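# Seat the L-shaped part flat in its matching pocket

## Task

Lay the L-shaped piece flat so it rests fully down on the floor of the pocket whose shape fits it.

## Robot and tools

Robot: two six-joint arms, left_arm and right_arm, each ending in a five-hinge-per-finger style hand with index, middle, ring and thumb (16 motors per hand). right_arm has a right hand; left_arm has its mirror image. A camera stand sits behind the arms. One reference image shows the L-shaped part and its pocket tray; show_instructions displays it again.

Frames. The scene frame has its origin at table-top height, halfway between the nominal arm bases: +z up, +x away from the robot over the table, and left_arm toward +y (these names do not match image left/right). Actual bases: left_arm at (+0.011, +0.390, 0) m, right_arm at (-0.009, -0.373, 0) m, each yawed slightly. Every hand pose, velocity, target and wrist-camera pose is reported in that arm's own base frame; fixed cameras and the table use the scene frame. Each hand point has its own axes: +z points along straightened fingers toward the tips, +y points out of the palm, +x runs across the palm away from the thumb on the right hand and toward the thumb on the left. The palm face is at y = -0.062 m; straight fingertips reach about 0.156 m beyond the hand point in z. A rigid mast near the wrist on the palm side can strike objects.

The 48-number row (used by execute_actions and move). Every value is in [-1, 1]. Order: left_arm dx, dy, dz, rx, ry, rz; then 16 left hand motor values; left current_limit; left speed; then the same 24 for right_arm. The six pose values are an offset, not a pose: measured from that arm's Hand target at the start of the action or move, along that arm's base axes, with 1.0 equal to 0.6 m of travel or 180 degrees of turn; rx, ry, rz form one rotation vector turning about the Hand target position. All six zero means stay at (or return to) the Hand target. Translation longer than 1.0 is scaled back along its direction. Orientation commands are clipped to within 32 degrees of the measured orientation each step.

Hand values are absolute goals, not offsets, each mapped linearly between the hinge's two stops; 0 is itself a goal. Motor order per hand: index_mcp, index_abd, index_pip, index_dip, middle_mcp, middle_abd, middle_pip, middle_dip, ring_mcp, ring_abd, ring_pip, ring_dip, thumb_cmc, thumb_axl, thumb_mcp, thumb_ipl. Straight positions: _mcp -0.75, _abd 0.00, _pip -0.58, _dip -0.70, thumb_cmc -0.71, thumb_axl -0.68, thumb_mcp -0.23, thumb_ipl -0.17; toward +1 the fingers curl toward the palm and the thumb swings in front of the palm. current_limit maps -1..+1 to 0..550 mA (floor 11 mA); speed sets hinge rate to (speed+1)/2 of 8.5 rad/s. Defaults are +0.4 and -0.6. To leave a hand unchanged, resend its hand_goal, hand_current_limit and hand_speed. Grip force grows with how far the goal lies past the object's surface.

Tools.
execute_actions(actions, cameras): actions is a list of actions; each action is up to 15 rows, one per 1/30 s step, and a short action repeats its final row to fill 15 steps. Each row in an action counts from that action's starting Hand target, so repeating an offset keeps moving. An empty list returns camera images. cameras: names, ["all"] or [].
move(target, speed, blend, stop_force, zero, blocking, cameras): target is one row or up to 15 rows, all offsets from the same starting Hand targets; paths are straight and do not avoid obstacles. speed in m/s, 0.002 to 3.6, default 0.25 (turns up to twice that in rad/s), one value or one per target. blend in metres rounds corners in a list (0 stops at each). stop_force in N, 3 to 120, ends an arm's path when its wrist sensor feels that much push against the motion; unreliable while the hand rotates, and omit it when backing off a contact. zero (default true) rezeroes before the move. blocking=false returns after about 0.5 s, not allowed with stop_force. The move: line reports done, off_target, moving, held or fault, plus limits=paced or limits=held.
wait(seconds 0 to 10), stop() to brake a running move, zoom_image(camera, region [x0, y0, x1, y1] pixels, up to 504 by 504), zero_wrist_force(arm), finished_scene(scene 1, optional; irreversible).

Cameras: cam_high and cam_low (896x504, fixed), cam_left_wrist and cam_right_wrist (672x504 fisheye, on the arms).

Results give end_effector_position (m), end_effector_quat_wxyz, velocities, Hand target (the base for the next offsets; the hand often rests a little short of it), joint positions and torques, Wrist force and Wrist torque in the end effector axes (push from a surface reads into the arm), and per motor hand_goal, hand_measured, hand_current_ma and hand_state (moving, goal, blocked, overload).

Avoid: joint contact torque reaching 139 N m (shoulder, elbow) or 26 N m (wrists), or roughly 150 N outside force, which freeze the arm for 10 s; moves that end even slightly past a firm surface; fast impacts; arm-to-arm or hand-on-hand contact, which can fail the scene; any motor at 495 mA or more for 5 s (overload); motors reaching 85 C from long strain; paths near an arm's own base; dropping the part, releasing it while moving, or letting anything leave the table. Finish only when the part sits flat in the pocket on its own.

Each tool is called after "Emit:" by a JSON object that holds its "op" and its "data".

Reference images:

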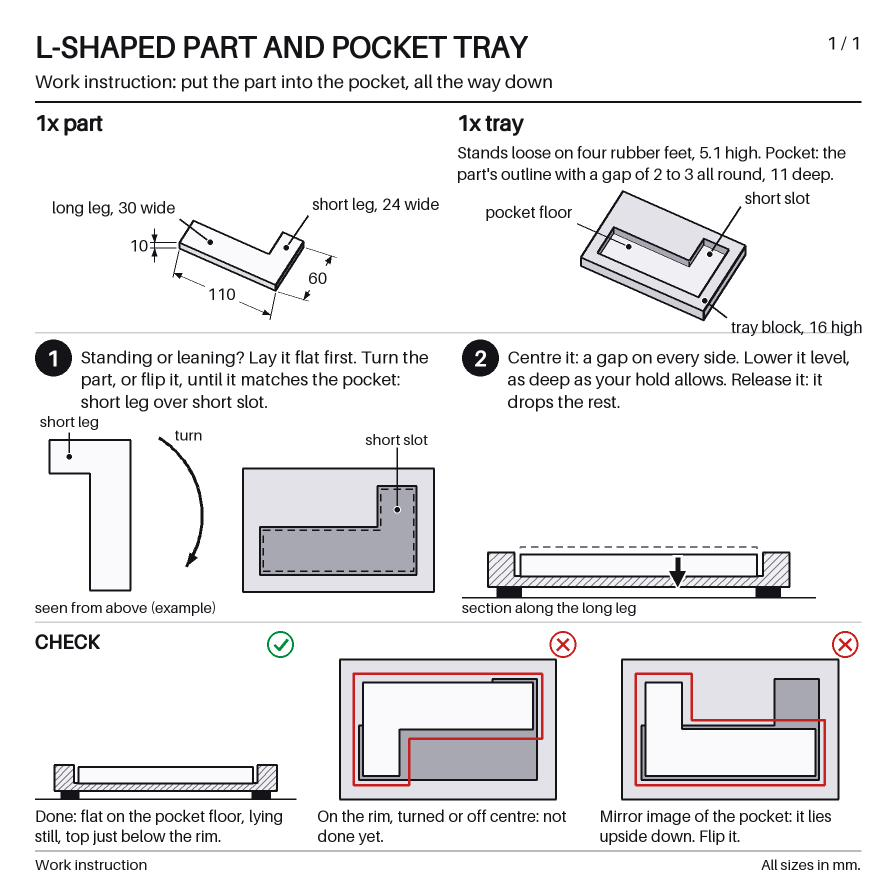

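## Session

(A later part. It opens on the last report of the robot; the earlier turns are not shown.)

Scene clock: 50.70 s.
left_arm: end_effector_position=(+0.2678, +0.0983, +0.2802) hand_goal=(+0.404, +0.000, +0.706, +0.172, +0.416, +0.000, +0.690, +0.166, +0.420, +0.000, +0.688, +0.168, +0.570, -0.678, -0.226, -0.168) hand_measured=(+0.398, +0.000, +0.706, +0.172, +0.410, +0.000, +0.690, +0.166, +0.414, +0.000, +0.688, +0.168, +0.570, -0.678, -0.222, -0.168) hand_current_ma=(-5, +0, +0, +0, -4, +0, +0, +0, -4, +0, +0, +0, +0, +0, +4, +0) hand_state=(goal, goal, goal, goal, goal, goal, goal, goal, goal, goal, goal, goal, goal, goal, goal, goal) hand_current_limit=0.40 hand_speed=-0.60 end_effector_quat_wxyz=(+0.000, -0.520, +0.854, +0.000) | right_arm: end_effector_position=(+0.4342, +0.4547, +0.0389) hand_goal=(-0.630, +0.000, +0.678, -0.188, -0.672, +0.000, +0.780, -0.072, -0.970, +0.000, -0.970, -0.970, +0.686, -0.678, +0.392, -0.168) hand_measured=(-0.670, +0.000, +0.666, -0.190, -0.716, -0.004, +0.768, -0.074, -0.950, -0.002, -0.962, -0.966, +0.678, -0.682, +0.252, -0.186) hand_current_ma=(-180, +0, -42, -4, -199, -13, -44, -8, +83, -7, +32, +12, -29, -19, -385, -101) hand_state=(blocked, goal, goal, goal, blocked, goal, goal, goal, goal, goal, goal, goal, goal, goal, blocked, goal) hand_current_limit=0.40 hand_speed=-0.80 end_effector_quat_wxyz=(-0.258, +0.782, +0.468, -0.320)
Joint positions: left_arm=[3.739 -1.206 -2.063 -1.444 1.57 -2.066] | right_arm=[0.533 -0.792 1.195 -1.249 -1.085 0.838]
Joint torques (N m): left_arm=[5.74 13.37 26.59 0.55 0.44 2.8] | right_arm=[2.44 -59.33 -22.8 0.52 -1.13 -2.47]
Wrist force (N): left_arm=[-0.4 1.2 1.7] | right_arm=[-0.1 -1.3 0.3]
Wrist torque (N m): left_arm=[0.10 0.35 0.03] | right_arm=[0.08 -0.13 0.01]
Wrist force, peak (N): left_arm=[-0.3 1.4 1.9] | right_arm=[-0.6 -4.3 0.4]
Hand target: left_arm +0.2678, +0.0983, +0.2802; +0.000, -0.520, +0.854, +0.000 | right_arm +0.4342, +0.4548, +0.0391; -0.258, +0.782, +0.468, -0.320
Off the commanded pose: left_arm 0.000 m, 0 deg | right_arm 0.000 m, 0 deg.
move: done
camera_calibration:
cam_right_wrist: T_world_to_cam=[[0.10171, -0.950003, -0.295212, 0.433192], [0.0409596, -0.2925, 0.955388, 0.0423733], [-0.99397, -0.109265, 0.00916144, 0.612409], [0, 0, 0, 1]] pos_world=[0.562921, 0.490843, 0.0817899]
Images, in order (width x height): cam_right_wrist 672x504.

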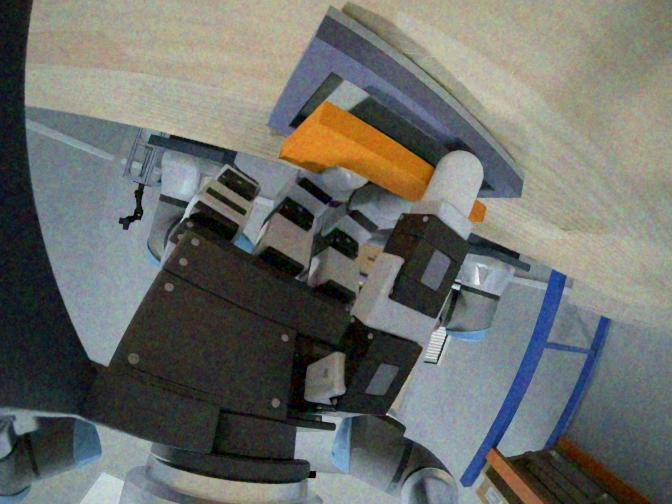

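Emit:
{"op": "execute_actions", "data": {"actions": [[[0,0,0,0,0,0,0.404,0,0.706,0.172,0.416,0,0.69,0.166,0.42,0,0.688,0.168,0.571,-0.678,-0.226,-0.168,0.4,-0.6,0,0,0,0,0,0,-0.645,0,0.674,-0.188,-0.690,0,0.775,-0.072,-0.97,0,-0.97,-0.97,0.686,-0.677,0.348,-0.168,0.4,-0.97]],[[0,0,0,0,0,0,0.404,0,0.706,0.172,0.416,0,0.69,0.166,0.42,0,0.688,0.168,0.571,-0.678,-0.226,-0.168,0.4,-0.6,0,0,0,0,0,0,-0.656,0,0.672,-0.188,-0.703,0,0.772,-0.072,-0.97,0,-0.97,-0.97,0.686,-0.677,0.315,-0.168,0.4,-0.97]],[[0,0,0,0,0,0,0.404,0,0.706,0.172,0.416,0,0.69,0.166,0.42,0,0.688,0.168,0.571,-0.678,-0.226,-0.168,0.4,-0.6,0,0,0,0,0,0,-0.666,0,0.668,-0.188,-0.716,0,0.77,-0.072,-0.97,0,-0.97,-0.97,0.686,-0.677,0.287,-0.172,0.4,-0.97]],[[0,0,0,0,0,0,0.404,0,0.706,0.172,0.416,0,0.69,0.166,0.42,0,0.688,0.168,0.571,-0.678,-0.226,-0.168,0.4,-0.6,0,0,0,0,0,0,-0.677,0,0.668,-0.188,-0.730,0,0.77,-0.072,-0.97,0,-0.97,-0.97,0.686,-0.677,0.258,-0.18,0.4,-0.97]]], "cameras": ["cam_right_wrist"]}}

Emit:
{"op": "zoom_image", "data": {"camera": "cam_right_wrist", "region": [260, 60, 500, 240]}}

Scene clock: 53.90 s.
left_arm: end_effector_position=(+0.2678, +0.0983, +0.2802) hand_goal=(+0.404, +0.000, +0.706, +0.172, +0.416, +0.000, +0.690, +0.166, +0.420, +0.000, +0.688, +0.168, +0.570, -0.678, -0.226, -0.168) hand_measured=(+0.398, +0.000, +0.706, +0.172, +0.410, +0.000, +0.690, +0.166, +0.414, +0.000, +0.688, +0.168, +0.570, -0.678, -0.222, -0.168) hand_current_ma=(-5, +0, +0, +0, -4, +0, +0, +0, -4, +0, +0, +0, +0, +0, +4, +0) hand_state=(goal, goal, goal, goal, goal, goal, goal, goal, goal, goal, goal, goal, goal, goal, goal, goal) hand_current_limit=0.40 hand_speed=-0.60 end_effector_quat_wxyz=(+0.000, -0.520, +0.854, +0.000) | right_arm: end_effector_position=(+0.4342, +0.4548, +0.0391) hand_goal=(-0.678, +0.000, +0.668, -0.188, -0.730, +0.000, +0.770, -0.072, -0.970, +0.000, -0.970, -0.970, +0.686, -0.678, +0.258, -0.180) hand_measured=(-0.678, +0.000, +0.662, -0.190, -0.728, -0.004, +0.766, -0.074, -0.950, -0.002, -0.962, -0.966, +0.678, -0.682, +0.250, -0.188) hand_current_ma=(-1, +0, -22, -4, +6, -13, -17, -4, +83, -7, +32, +12, -29, -20, -33, -37) hand_state=(goal, goal, goal, goal, goal, goal, goal, goal, goal, goal, goal, goal, goal, goal, goal, goal) hand_current_limit=0.40 hand_speed=-0.97 end_effector_quat_wxyz=(-0.258, +0.782, +0.468, -0.320)
Joint positions: left_arm=[3.739 -1.206 -2.063 -1.444 1.57 -2.066] | right_arm=[0.533 -0.792 1.195 -1.249 -1.085 0.838]
Joint torques (N m): left_arm=[6.03 10.94 26.25 0.73 0.34 2.76] | right_arm=[4.48 -61.68 -25.1 0.85 -1.16 -2.76]
Wrist force (N): left_arm=[-0.3 1.3 1.6] | right_arm=[0.1 -0.5 0.4]
Wrist torque (N m): left_arm=[0.11 0.33 0.04] | right_arm=[0.11 -0.15 0.05]
Wrist force, peak (N): left_arm=[-0.2 1.5 1.9] | right_arm=[0.1 -1.1 0.2]
Hand target: left_arm +0.2678, +0.0983, +0.2802; +0.000, -0.520, +0.854, +0.000 | right_arm +0.4342, +0.4548, +0.0391; -0.258, +0.782, +0.468, -0.320
Off the commanded pose: left_arm 0.000 m, 0 deg | right_arm 0.000 m, 0 deg.
Step readings (end_effector_position of left_arm | right_arm):
0: (+0.2678, +0.0983, +0.2802) | (+0.4342, +0.4548, +0.0391)
1: (+0.2678, +0.0983, +0.2802) | (+0.4342, +0.4548, +0.0391)
2: (+0.2678, +0.0983, +0.2802) | (+0.4342, +0.4548, +0.0391)
4: (+0.2678, +0.0983, +0.2802) | (+0.4342, +0.4548, +0.0391)
8: (+0.2678, +0.0983, +0.2802) | (+0.4342, +0.4548, +0.0391)
15: (+0.2678, +0.0983, +0.2802) | (+0.4342, +0.4548, +0.0391)
16: (+0.2678, +0.0983, +0.2802) | (+0.4342, +0.4548, +0.0391)
17: (+0.2678, +0.0983, +0.2802) | (+0.4342, +0.4548, +0.0391)
19: (+0.2678, +0.0983, +0.2802) | (+0.4342, +0.4548, +0.0391)
23: (+0.2678, +0.0983, +0.2802) | (+0.4342, +0.4548, +0.0391)
30: (+0.2678, +0.0983, +0.2802) | (+0.4342, +0.4548, +0.0391)
31: (+0.2678, +0.0983, +0.2802) | (+0.4342, +0.4548, +0.0391)
32: (+0.2678, +0.0983, +0.2802) | (+0.4342, +0.4548, +0.0391)
34: (+0.2678, +0.0983, +0.2802) | (+0.4342, +0.4548, +0.0391)
38: (+0.2678, +0.0983, +0.2802) | (+0.4342, +0.4548, +0.0391)
45: (+0.2678, +0.0983, +0.2802) | (+0.4342, +0.4548, +0.0391)
46: (+0.2678, +0.0983, +0.2802) | (+0.4342, +0.4548, +0.0391)
47: (+0.2678, +0.0983, +0.2802) | (+0.4342, +0.4548, +0.0391)
49: (+0.2678, +0.0983, +0.2802) | (+0.4342, +0.4548, +0.0391)
53: (+0.2678, +0.0983, +0.2802) | (+0.4342, +0.4548, +0.0391)
60: (+0.2678, +0.0983, +0.2802) | (+0.4342, +0.4548, +0.0391)
camera_calibration:
cam_right_wrist: T_world_to_cam=[[0.101928, -0.949978, -0.295216, 0.433212], [0.0409228, -0.292506, 0.955388, 0.0422352], [-0.99395, -0.109462, 0.0090611, 0.612512], [0, 0, 0, 1]] pos_world=[0.562921, 0.490943, 0.08199]
Images, in order (width x height): cam_right_wrist 672x504.

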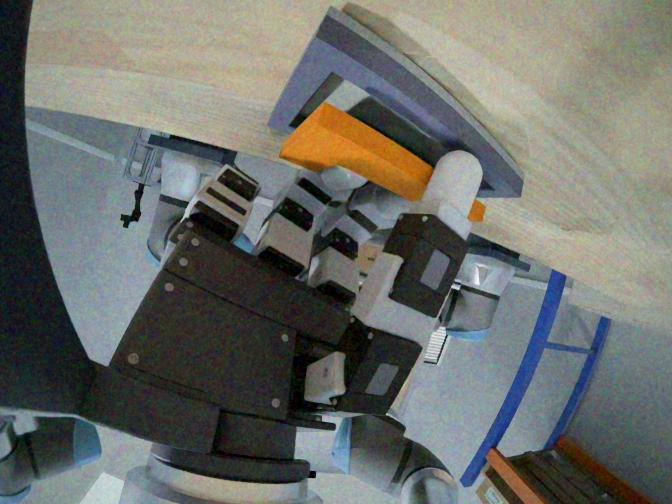

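Scaled by 2.100 from the camera's 672x504 image, which has a finer 960x720 frame.

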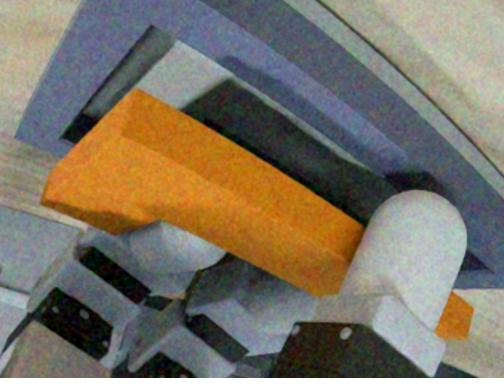

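Emit:
{"op": "execute_actions", "data": {"actions": [[[0,0,0,0,0,0,0.404,0,0.706,0.172,0.416,0,0.69,0.166,0.42,0,0.688,0.168,0.571,-0.678,-0.226,-0.168,0.4,-0.6,0,0,0,0,0,0,-0.682,0,0.668,-0.188,-0.734,0,0.77,-0.072,-0.97,0,-0.97,-0.97,0.686,-0.677,0.244,-0.184,0.4,-0.975]],[[0,0,0,0,0,0,0.404,0,0.706,0.172,0.416,0,0.69,0.166,0.42,0,0.688,0.168,0.571,-0.678,-0.226,-0.168,0.4,-0.6,0,0,0,0,0,0,-0.688,0,0.668,-0.188,-0.740,0,0.77,-0.072,-0.97,0,-0.97,-0.97,0.686,-0.677,0.232,-0.188,0.4,-0.975]],[[0,0,0,0,0,0,0.404,0,0.706,0.172,0.416,0,0.69,0.166,0.42,0,0.688,0.168,0.571,-0.678,-0.226,-0.168,0.4,-0.6,0,0,0,0,0,0,-0.694,0,0.668,-0.188,-0.746,0,0.77,-0.072,-0.97,0,-0.97,-0.97,0.686,-0.677,0.220,-0.188,0.4,-0.975]]], "cameras": ["cam_right_wrist"]}}

Emit:
{"op": "zoom_image", "data": {"camera": "cam_right_wrist", "region": [260, 60, 500, 240]}}

Scene clock: 55.87 s.
left_arm: end_effector_position=(+0.2678, +0.0983, +0.2802) hand_goal=(+0.404, +0.000, +0.706, +0.172, +0.416, +0.000, +0.690, +0.166, +0.420, +0.000, +0.688, +0.168, +0.570, -0.678, -0.226, -0.168) hand_measured=(+0.398, +0.000, +0.706, +0.172, +0.410, +0.000, +0.690, +0.166, +0.414, +0.000, +0.688, +0.168, +0.570, -0.678, -0.222, -0.168) hand_current_ma=(-5, +0, +0, +0, -4, +0, +0, +0, -4, +0, +0, +0, +0, +0, +4, +0) hand_state=(goal, goal, goal, goal, goal, goal, goal, goal, goal, goal, goal, goal, goal, goal, goal, goal) hand_current_limit=0.40 hand_speed=-0.60 end_effector_quat_wxyz=(+0.000, -0.520, +0.854, +0.000) | right_arm: end_effector_position=(+0.4342, +0.4548, +0.0391) hand_goal=(-0.694, +0.000, +0.668, -0.188, -0.746, +0.000, +0.770, -0.072, -0.970, +0.000, -0.970, -0.970, +0.686, -0.678, +0.220, -0.188) hand_measured=(-0.682, +0.000, +0.662, -0.190, -0.734, -0.004, +0.766, -0.074, -0.950, -0.002, -0.962, -0.966, +0.684, -0.680, +0.222, -0.186) hand_current_ma=(+44, +0, -20, -4, +50, -9, -17, -4, +83, -7, +32, +12, -4, -7, +12, +7) hand_state=(goal, goal, goal, goal, goal, goal, goal, goal, goal, goal, goal, goal, goal, goal, goal, goal) hand_current_limit=0.40 hand_speed=-0.97 end_effector_quat_wxyz=(-0.258, +0.782, +0.468, -0.320)
Joint positions: left_arm=[3.739 -1.206 -2.063 -1.444 1.57 -2.066] | right_arm=[0.533 -0.792 1.195 -1.249 -1.085 0.838]
Joint torques (N m): left_arm=[3.86 11.6 24.98 0.65 0.34 2.6] | right_arm=[3.92 -60.85 -24.3 0.8 -1.16 -2.67]
Wrist force (N): left_arm=[-0.4 1.0 1.9] | right_arm=[0.1 -0.6 0.1]
Wrist torque (N m): left_arm=[0.07 0.36 0.03] | right_arm=[0.12 -0.15 0.06]
Wrist force, peak (N): left_arm=[-0.5 1.2 2.1] | right_arm=[0.0 -0.9 0.3]
Hand target: left_arm +0.2678, +0.0983, +0.2802; +0.000, -0.520, +0.854, +0.000 | right_arm +0.4342, +0.4548, +0.0391; -0.258, +0.782, +0.468, -0.320
Off the commanded pose: left_arm 0.000 m, 0 deg | right_arm 0.000 m, 0 deg.
Step readings (end_effector_position of left_arm | right_arm):
0: (+0.2678, +0.0983, +0.2802) | (+0.4342, +0.4548, +0.0391)
1: (+0.2678, +0.0983, +0.2802) | (+0.4342, +0.4548, +0.0391)
2: (+0.2678, +0.0983, +0.2802) | (+0.4342, +0.4548, +0.0391)
4: (+0.2678, +0.0983, +0.2802) | (+0.4342, +0.4548, +0.0391)
8: (+0.2678, +0.0983, +0.2802) | (+0.4342, +0.4548, +0.0391)
15: (+0.2678, +0.0983, +0.2802) | (+0.4342, +0.4548, +0.0391)
16: (+0.2678, +0.0983, +0.2802) | (+0.4342, +0.4548, +0.0391)
17: (+0.2678, +0.0983, +0.2802) | (+0.4342, +0.4548, +0.0391)
19: (+0.2678, +0.0983, +0.2802) | (+0.4342, +0.4548, +0.0391)
23: (+0.2678, +0.0983, +0.2802) | (+0.4342, +0.4548, +0.0391)
30: (+0.2678, +0.0983, +0.2802) | (+0.4342, +0.4548, +0.0391)
31: (+0.2678, +0.0983, +0.2802) | (+0.4342, +0.4548, +0.0391)
32: (+0.2678, +0.0983, +0.2802) | (+0.4342, +0.4548, +0.0391)
34: (+0.2678, +0.0983, +0.2802) | (+0.4342, +0.4548, +0.0391)
38: (+0.2678, +0.0983, +0.2802) | (+0.4342, +0.4548, +0.0391)
45: (+0.2678, +0.0983, +0.2802) | (+0.4342, +0.4548, +0.0391)
camera_calibration:
cam_right_wrist: T_world_to_cam=[[0.101928, -0.949978, -0.295216, 0.433212], [0.0409228, -0.292506, 0.955388, 0.0422352], [-0.99395, -0.109462, 0.0090611, 0.612512], [0, 0, 0, 1]] pos_world=[0.562921, 0.490943, 0.08199]
Images, in order (width x height): cam_right_wrist 672x504.

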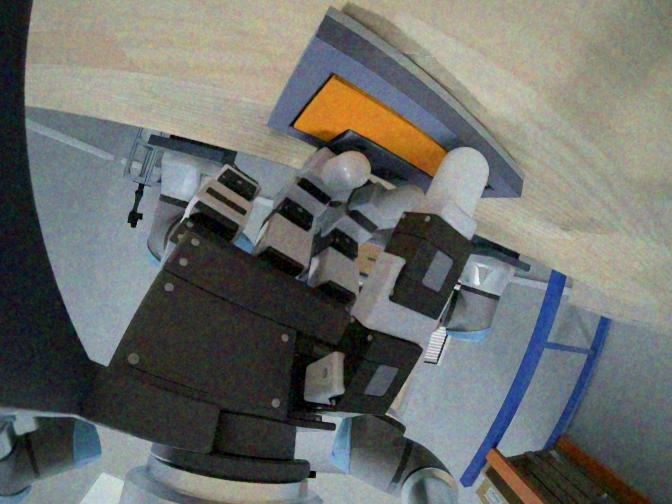

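Scaled by 2.100 from the camera's 672x504 image, which has a finer 960x720 frame.

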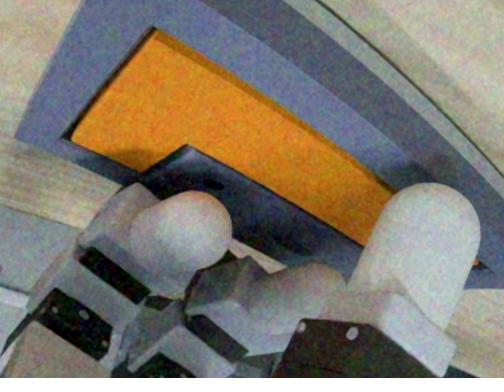

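Emit:
{"op": "move", "data": {"target": [0,0,0,0,0,0,0.398,0,0.706,0.172,0.41,0,0.69,0.166,0.414,0,0.688,0.168,0.571,-0.678,-0.226,-0.168,0.4,-0.6,0,0,0.22,0,0,0,-0.694,0,0.668,-0.188,-0.746,0,0.77,-0.072,-0.95,0,-0.96,-0.96,0.686,-0.677,0.220,-0.188,0.4,-0.9], "speed": 0.12, "cameras": ["cam_right_wrist", "cam_high"]}}

Emit:
{"op": "zoom_image", "data": {"camera": "cam_right_wrist", "region": [290, 0, 540, 130]}}

Emit:
{"op": "zoom_image", "data": {"camera": "cam_high", "region": [460, 220, 600, 340]}}

Scene clock: 57.63 s.
left_arm: end_effector_position=(+0.2678, +0.0983, +0.2802) hand_goal=(+0.398, +0.000, +0.706, +0.172, +0.410, +0.000, +0.690, +0.166, +0.414, +0.000, +0.688, +0.168, +0.570, -0.678, -0.226, -0.168) hand_measured=(+0.392, +0.000, +0.706, +0.172, +0.404, +0.000, +0.690, +0.166, +0.410, +0.000, +0.688, +0.168, +0.570, -0.678, -0.222, -0.168) hand_current_ma=(-5, +0, +0, +0, -4, +0, +0, +0, -3, +0, +0, +0, +0, +0, +4, +0) hand_state=(goal, goal, goal, goal, goal, goal, goal, goal, goal, goal, goal, goal, goal, goal, goal, goal) hand_current_limit=0.40 hand_speed=-0.60 end_effector_quat_wxyz=(+0.000, -0.520, +0.854, +0.000) | right_arm: end_effector_position=(+0.4342, +0.4548, +0.1710) hand_goal=(-0.694, +0.000, +0.668, -0.188, -0.746, +0.000, +0.770, -0.072, -0.950, +0.000, -0.960, -0.960, +0.686, -0.678, +0.220, -0.188) hand_measured=(-0.684, +0.000, +0.662, -0.190, -0.734, -0.004, +0.766, -0.074, -0.942, -0.002, -0.960, -0.962, +0.686, -0.680, +0.222, -0.186) hand_current_ma=(+40, +0, -18, -4, +46, -9, -17, -4, +30, -7, +2, -7, -3, -7, +11, +7) hand_state=(goal, goal, goal, goal, goal, goal, goal, goal, goal, goal, goal, goal, goal, goal, goal, goal) hand_current_limit=0.40 hand_speed=-0.90 end_effector_quat_wxyz=(-0.258, +0.782, +0.468, -0.320)
Joint positions: left_arm=[3.739 -1.206 -2.063 -1.444 1.57 -2.066] | right_arm=[0.533 -0.882 1.004 -0.968 -1.085 0.838]
Joint torques (N m): left_arm=[4.58 11.28 24.81 0.57 0.19 2.83] | right_arm=[-3.38 -45.87 -26.42 0.37 0.57 -2.42]
Wrist force (N): left_arm=[-0.2 1.1 1.4] | right_arm=[0.6 -0.4 -0.1]
Wrist torque (N m): left_arm=[0.11 0.32 0.05] | right_arm=[0.17 -0.18 0.09]
Wrist force, peak (N): left_arm=[-0.6 1.3 2.0] | right_arm=[0.3 -1.7 -0.8]
Hand target: left_arm +0.2678, +0.0983, +0.2802; +0.000, -0.520, +0.854, +0.000 | right_arm +0.4342, +0.4548, +0.1711; -0.258, +0.782, +0.468, -0.320
Off the commanded pose: left_arm 0.000 m, 0 deg | right_arm 0.000 m, 0 deg.
move: done
camera_calibration:
cam_right_wrist: T_world_to_cam=[[0.101834, -0.949989, -0.295214, 0.472219], [0.0408938, -0.292509, 0.955388, -0.0837589], [-0.993961, -0.109363, 0.00906128, 0.611175], [0, 0, 0, 1]] pos_world=[0.562821, 0.490943, 0.21389]
Images, in order (width x height): cam_high 896x504, cam_right_wrist 672x504.

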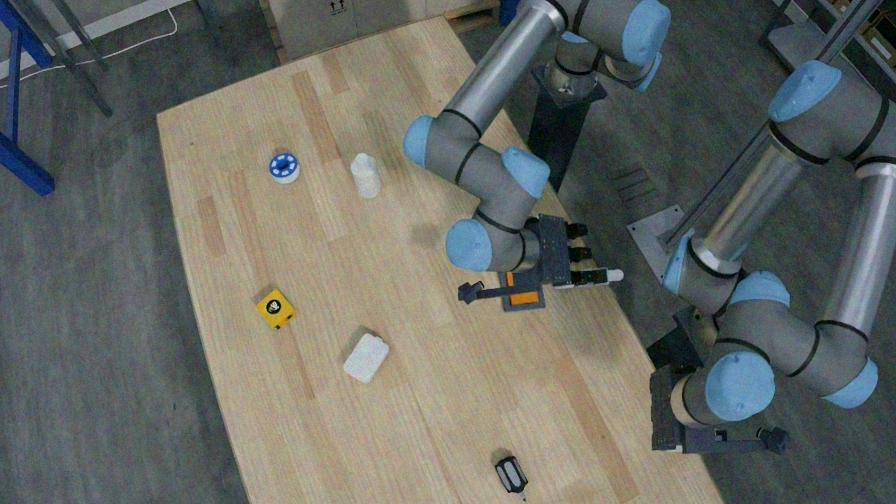

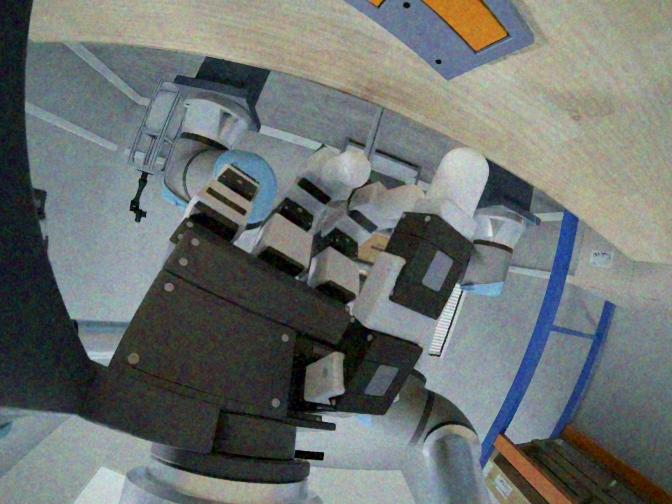

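Scaled by 2.016 from the camera's 672x504 image, which has a finer 960x720 frame.

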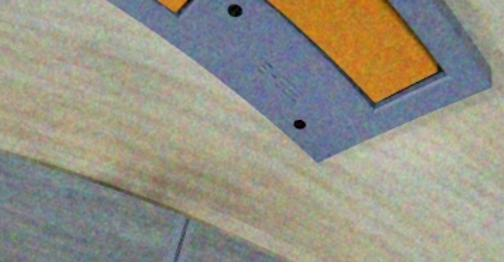

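Scaled by 3.600.

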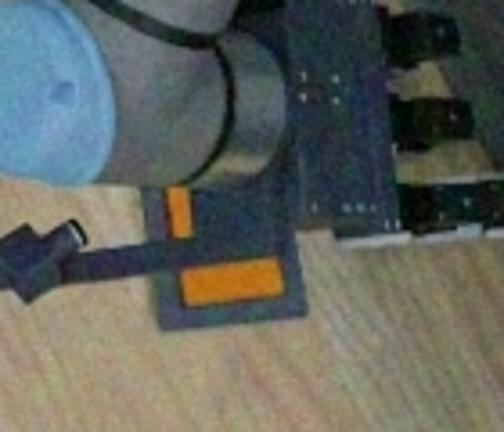

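Emit:
{"op": "move", "data": {"target": [0,0,0,0,0,0,0.398,0,0.706,0.172,0.41,0,0.69,0.166,0.414,0,0.688,0.168,0.571,-0.678,-0.226,-0.168,0.4,-0.6,0.2,0.0,0.05,0,0,0,-0.684,0,0.662,-0.188,-0.734,0,0.766,-0.072,-0.945,0,-0.96,-0.96,0.686,-0.677,0.220,-0.188,0.4,-0.9], "speed": 0.2, "cameras": ["cam_right_wrist", "cam_high"]}}

Emit:
{"op": "zoom_image", "data": {"camera": "cam_right_wrist", "region": [290, 0, 540, 160]}}

Emit:
{"op": "zoom_image", "data": {"camera": "cam_high", "region": [480, 230, 570, 320]}}

Scene clock: 59.37 s.
left_arm: end_effector_position=(+0.2678, +0.0983, +0.2802) hand_goal=(+0.398, +0.000, +0.706, +0.172, +0.410, +0.000, +0.690, +0.166, +0.414, +0.000, +0.688, +0.168, +0.570, -0.678, -0.226, -0.168) hand_measured=(+0.392, +0.000, +0.706, +0.172, +0.404, +0.000, +0.690, +0.166, +0.410, +0.000, +0.688, +0.168, +0.570, -0.678, -0.222, -0.168) hand_current_ma=(-5, +0, +0, +0, -4, +0, +0, +0, -3, +0, +0, +0, +0, +0, +4, +0) hand_state=(goal, goal, goal, goal, goal, goal, goal, goal, goal, goal, goal, goal, goal, goal, goal, goal) hand_current_limit=0.40 hand_speed=-0.60 end_effector_quat_wxyz=(+0.000, -0.520, +0.854, +0.000) | right_arm: end_effector_position=(+0.5537, +0.4545, +0.2009) hand_goal=(-0.684, +0.000, +0.662, -0.188, -0.734, +0.000, +0.766, -0.072, -0.946, +0.000, -0.960, -0.960, +0.686, -0.678, +0.220, -0.188) hand_measured=(-0.682, +0.000, +0.662, -0.190, -0.732, -0.004, +0.766, -0.074, -0.940, -0.002, -0.960, -0.962, +0.686, -0.680, +0.222, -0.186) hand_current_ma=(+8, +0, +0, -4, +9, -9, -3, -4, +26, -6, +2, -7, -3, -7, +8, +7) hand_state=(goal, goal, goal, goal, goal, goal, goal, goal, goal, goal, goal, goal, goal, goal, goal, goal) hand_current_limit=0.40 hand_speed=-0.90 end_effector_quat_wxyz=(-0.258, +0.783, +0.468, -0.317)
Joint positions: left_arm=[3.739 -1.206 -2.063 -1.444 1.57 -2.066] | right_arm=[0.459 -0.41 0.035 -0.45 -1.133 0.779]
Joint torques (N m): left_arm=[4.77 10.14 24.91 0.71 0.11 2.85] | right_arm=[-5.65 -57.93 -25.63 0.63 0.79 -1.91]
Wrist force (N): left_arm=[-0.5 1.4 1.7] | right_arm=[0.1 -0.8 0.5]
Wrist torque (N m): left_arm=[0.12 0.35 0.02] | right_arm=[0.02 -0.13 0.19]
Wrist force, peak (N): left_arm=[-0.3 1.1 2.1] | right_arm=[0.2 -1.5 1.7]
Hand target: left_arm +0.2678, +0.0983, +0.2802; +0.000, -0.520, +0.854, +0.000 | right_arm +0.5542, +0.4548, +0.2011; -0.258, +0.782, +0.468, -0.320
Off the commanded pose: left_arm 0.000 m, 0 deg | right_arm 0.001 m, 0 deg.
elbow stopped short (right arm): the move would have taken joint 3 (elbow) straighter than the controller allows.
move: done
camera_calibration:
cam_right_wrist: T_world_to_cam=[[0.101899, -0.949384, -0.297129, 0.468642], [0.0358463, -0.294986, 0.954829, -0.113264], [-0.994149, -0.107947, 0.00397318, 0.73029], [0, 0, 0, 1]] pos_world=[0.682323, 0.490343, 0.244494]
Images, in order (width x height): cam_high 896x504, cam_right_wrist 672x504.

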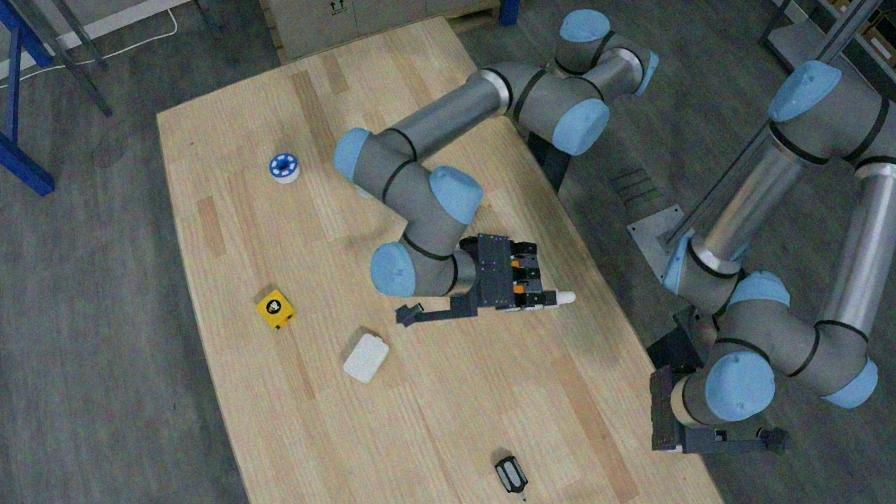

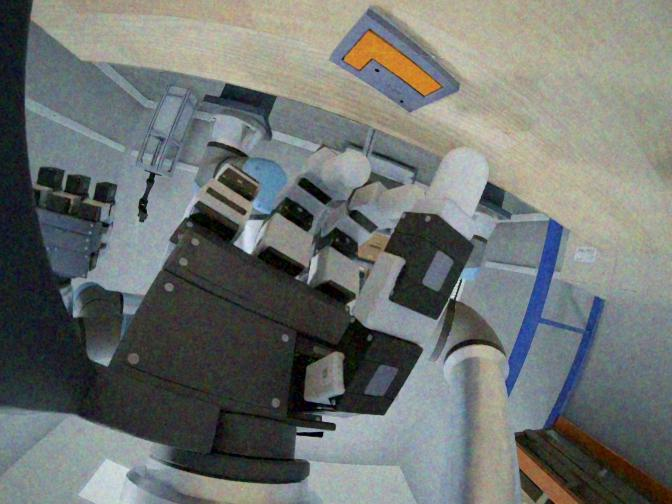

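Scaled by 2.016 from the camera's 672x504 image, which has a finer 960x720 frame.

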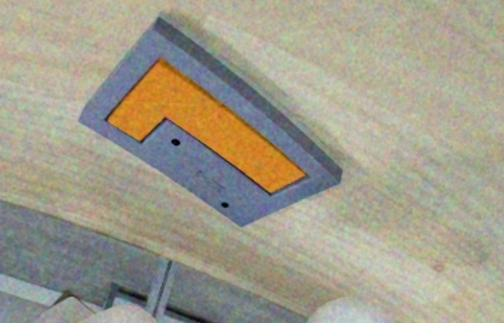

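Scaled by 5.600.

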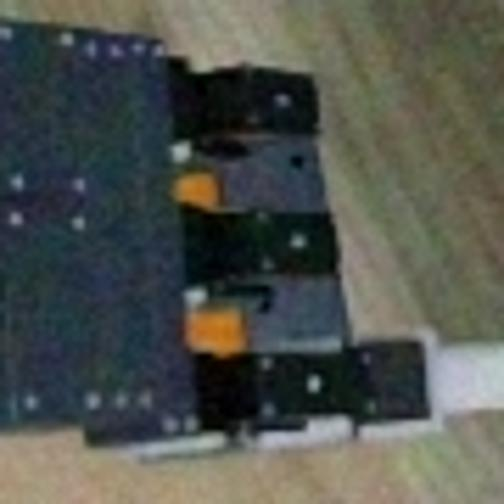

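Emit:
{"op": "execute_actions", "data": {"actions": [], "cameras": ["cam_low"]}}

Emit:
{"op": "zoom_image", "data": {"camera": "cam_low", "region": [380, 210, 580, 320]}}

Scene clock: 59.57 s.
left_arm: end_effector_position=(+0.2678, +0.0983, +0.2802) hand_goal=(+0.398, +0.000, +0.706, +0.172, +0.410, +0.000, +0.690, +0.166, +0.414, +0.000, +0.688, +0.168, +0.570, -0.678, -0.226, -0.168) hand_measured=(+0.392, +0.000, +0.706, +0.172, +0.404, +0.000, +0.690, +0.166, +0.410, +0.000, +0.688, +0.168, +0.570, -0.678, -0.222, -0.168) hand_current_ma=(-5, +0, +0, +0, -4, +0, +0, +0, -3, +0, +0, +0, +0, +0, +4, +0) hand_state=(goal, goal, goal, goal, goal, goal, goal, goal, goal, goal, goal, goal, goal, goal, goal, goal) hand_current_limit=0.40 hand_speed=-0.60 end_effector_quat_wxyz=(+0.000, -0.520, +0.854, +0.000) | right_arm: end_effector_position=(+0.5537, +0.4545, +0.2009) hand_goal=(-0.684, +0.000, +0.662, -0.188, -0.734, +0.000, +0.766, -0.072, -0.946, +0.000, -0.960, -0.960, +0.686, -0.678, +0.220, -0.188) hand_measured=(-0.682, +0.000, +0.662, -0.190, -0.732, -0.004, +0.766, -0.074, -0.940, -0.002, -0.960, -0.962, +0.686, -0.680, +0.222, -0.186) hand_current_ma=(+8, +0, +0, -4, +9, -9, -3, -4, +26, -6, +2, -7, -3, -7, +8, +7) hand_state=(goal, goal, goal, goal, goal, goal, goal, goal, goal, goal, goal, goal, goal, goal, goal, goal) hand_current_limit=0.40 hand_speed=-0.90 end_effector_quat_wxyz=(-0.258, +0.783, +0.468, -0.317)
Joint positions: left_arm=[3.739 -1.206 -2.063 -1.444 1.57 -2.066] | right_arm=[0.459 -0.409 0.035 -0.45 -1.133 0.779]
Joint velocities: within noise
Joint torques (N m): left_arm=[6.22 10.51 24.11 0.73 0.37 2.88] | right_arm=[-5.39 -54.51 -25.19 0.92 1.46 -1.33]
Wrist force (N): left_arm=[-0.3 1.1 1.6] | right_arm=[0.0 -0.5 0.5]
Wrist torque (N m): left_arm=[0.10 0.33 0.04] | right_arm=[0.05 -0.13 0.19]
Wrist force, peak (N): left_arm=[-0.4 1.2 2.0] | right_arm=[-0.2 -0.7 0.6]
Hand target: left_arm +0.2678, +0.0983, +0.2802; +0.000, -0.520, +0.854, +0.000 | right_arm +0.5542, +0.4548, +0.2011; -0.258, +0.782, +0.468, -0.320
Off the commanded pose: left_arm 0.000 m, 0 deg | right_arm 0.001 m, 0 deg.
Images, in order (width x height): cam_low 896x504.

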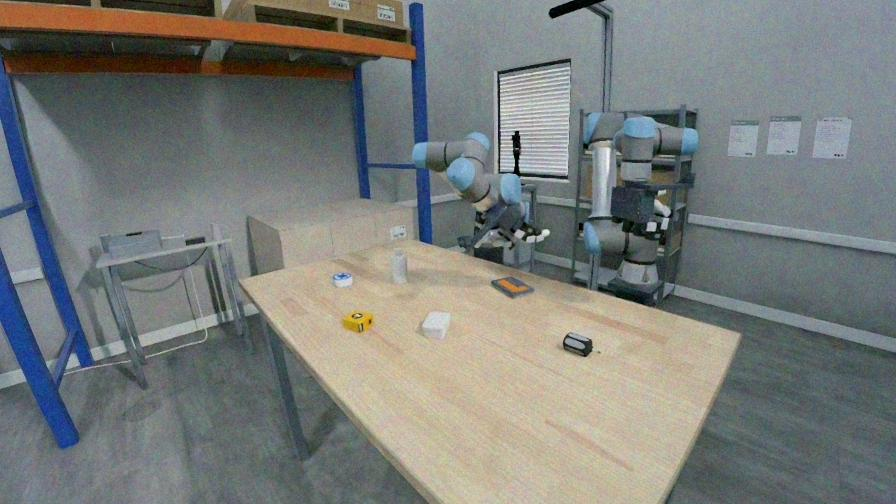

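Scaled by 2.520.

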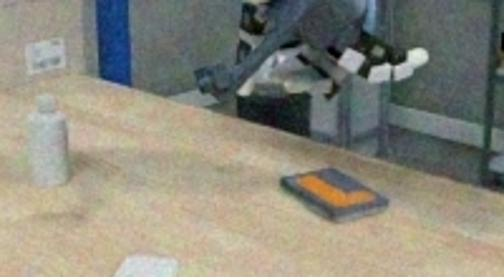

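The part lies flat in its pocket, nothing else on the table has been disturbed, and the arm is clear.

Emit:
{"op": "finished_scene", "data": {"scene": 1}}

The scene is finished: the task was done.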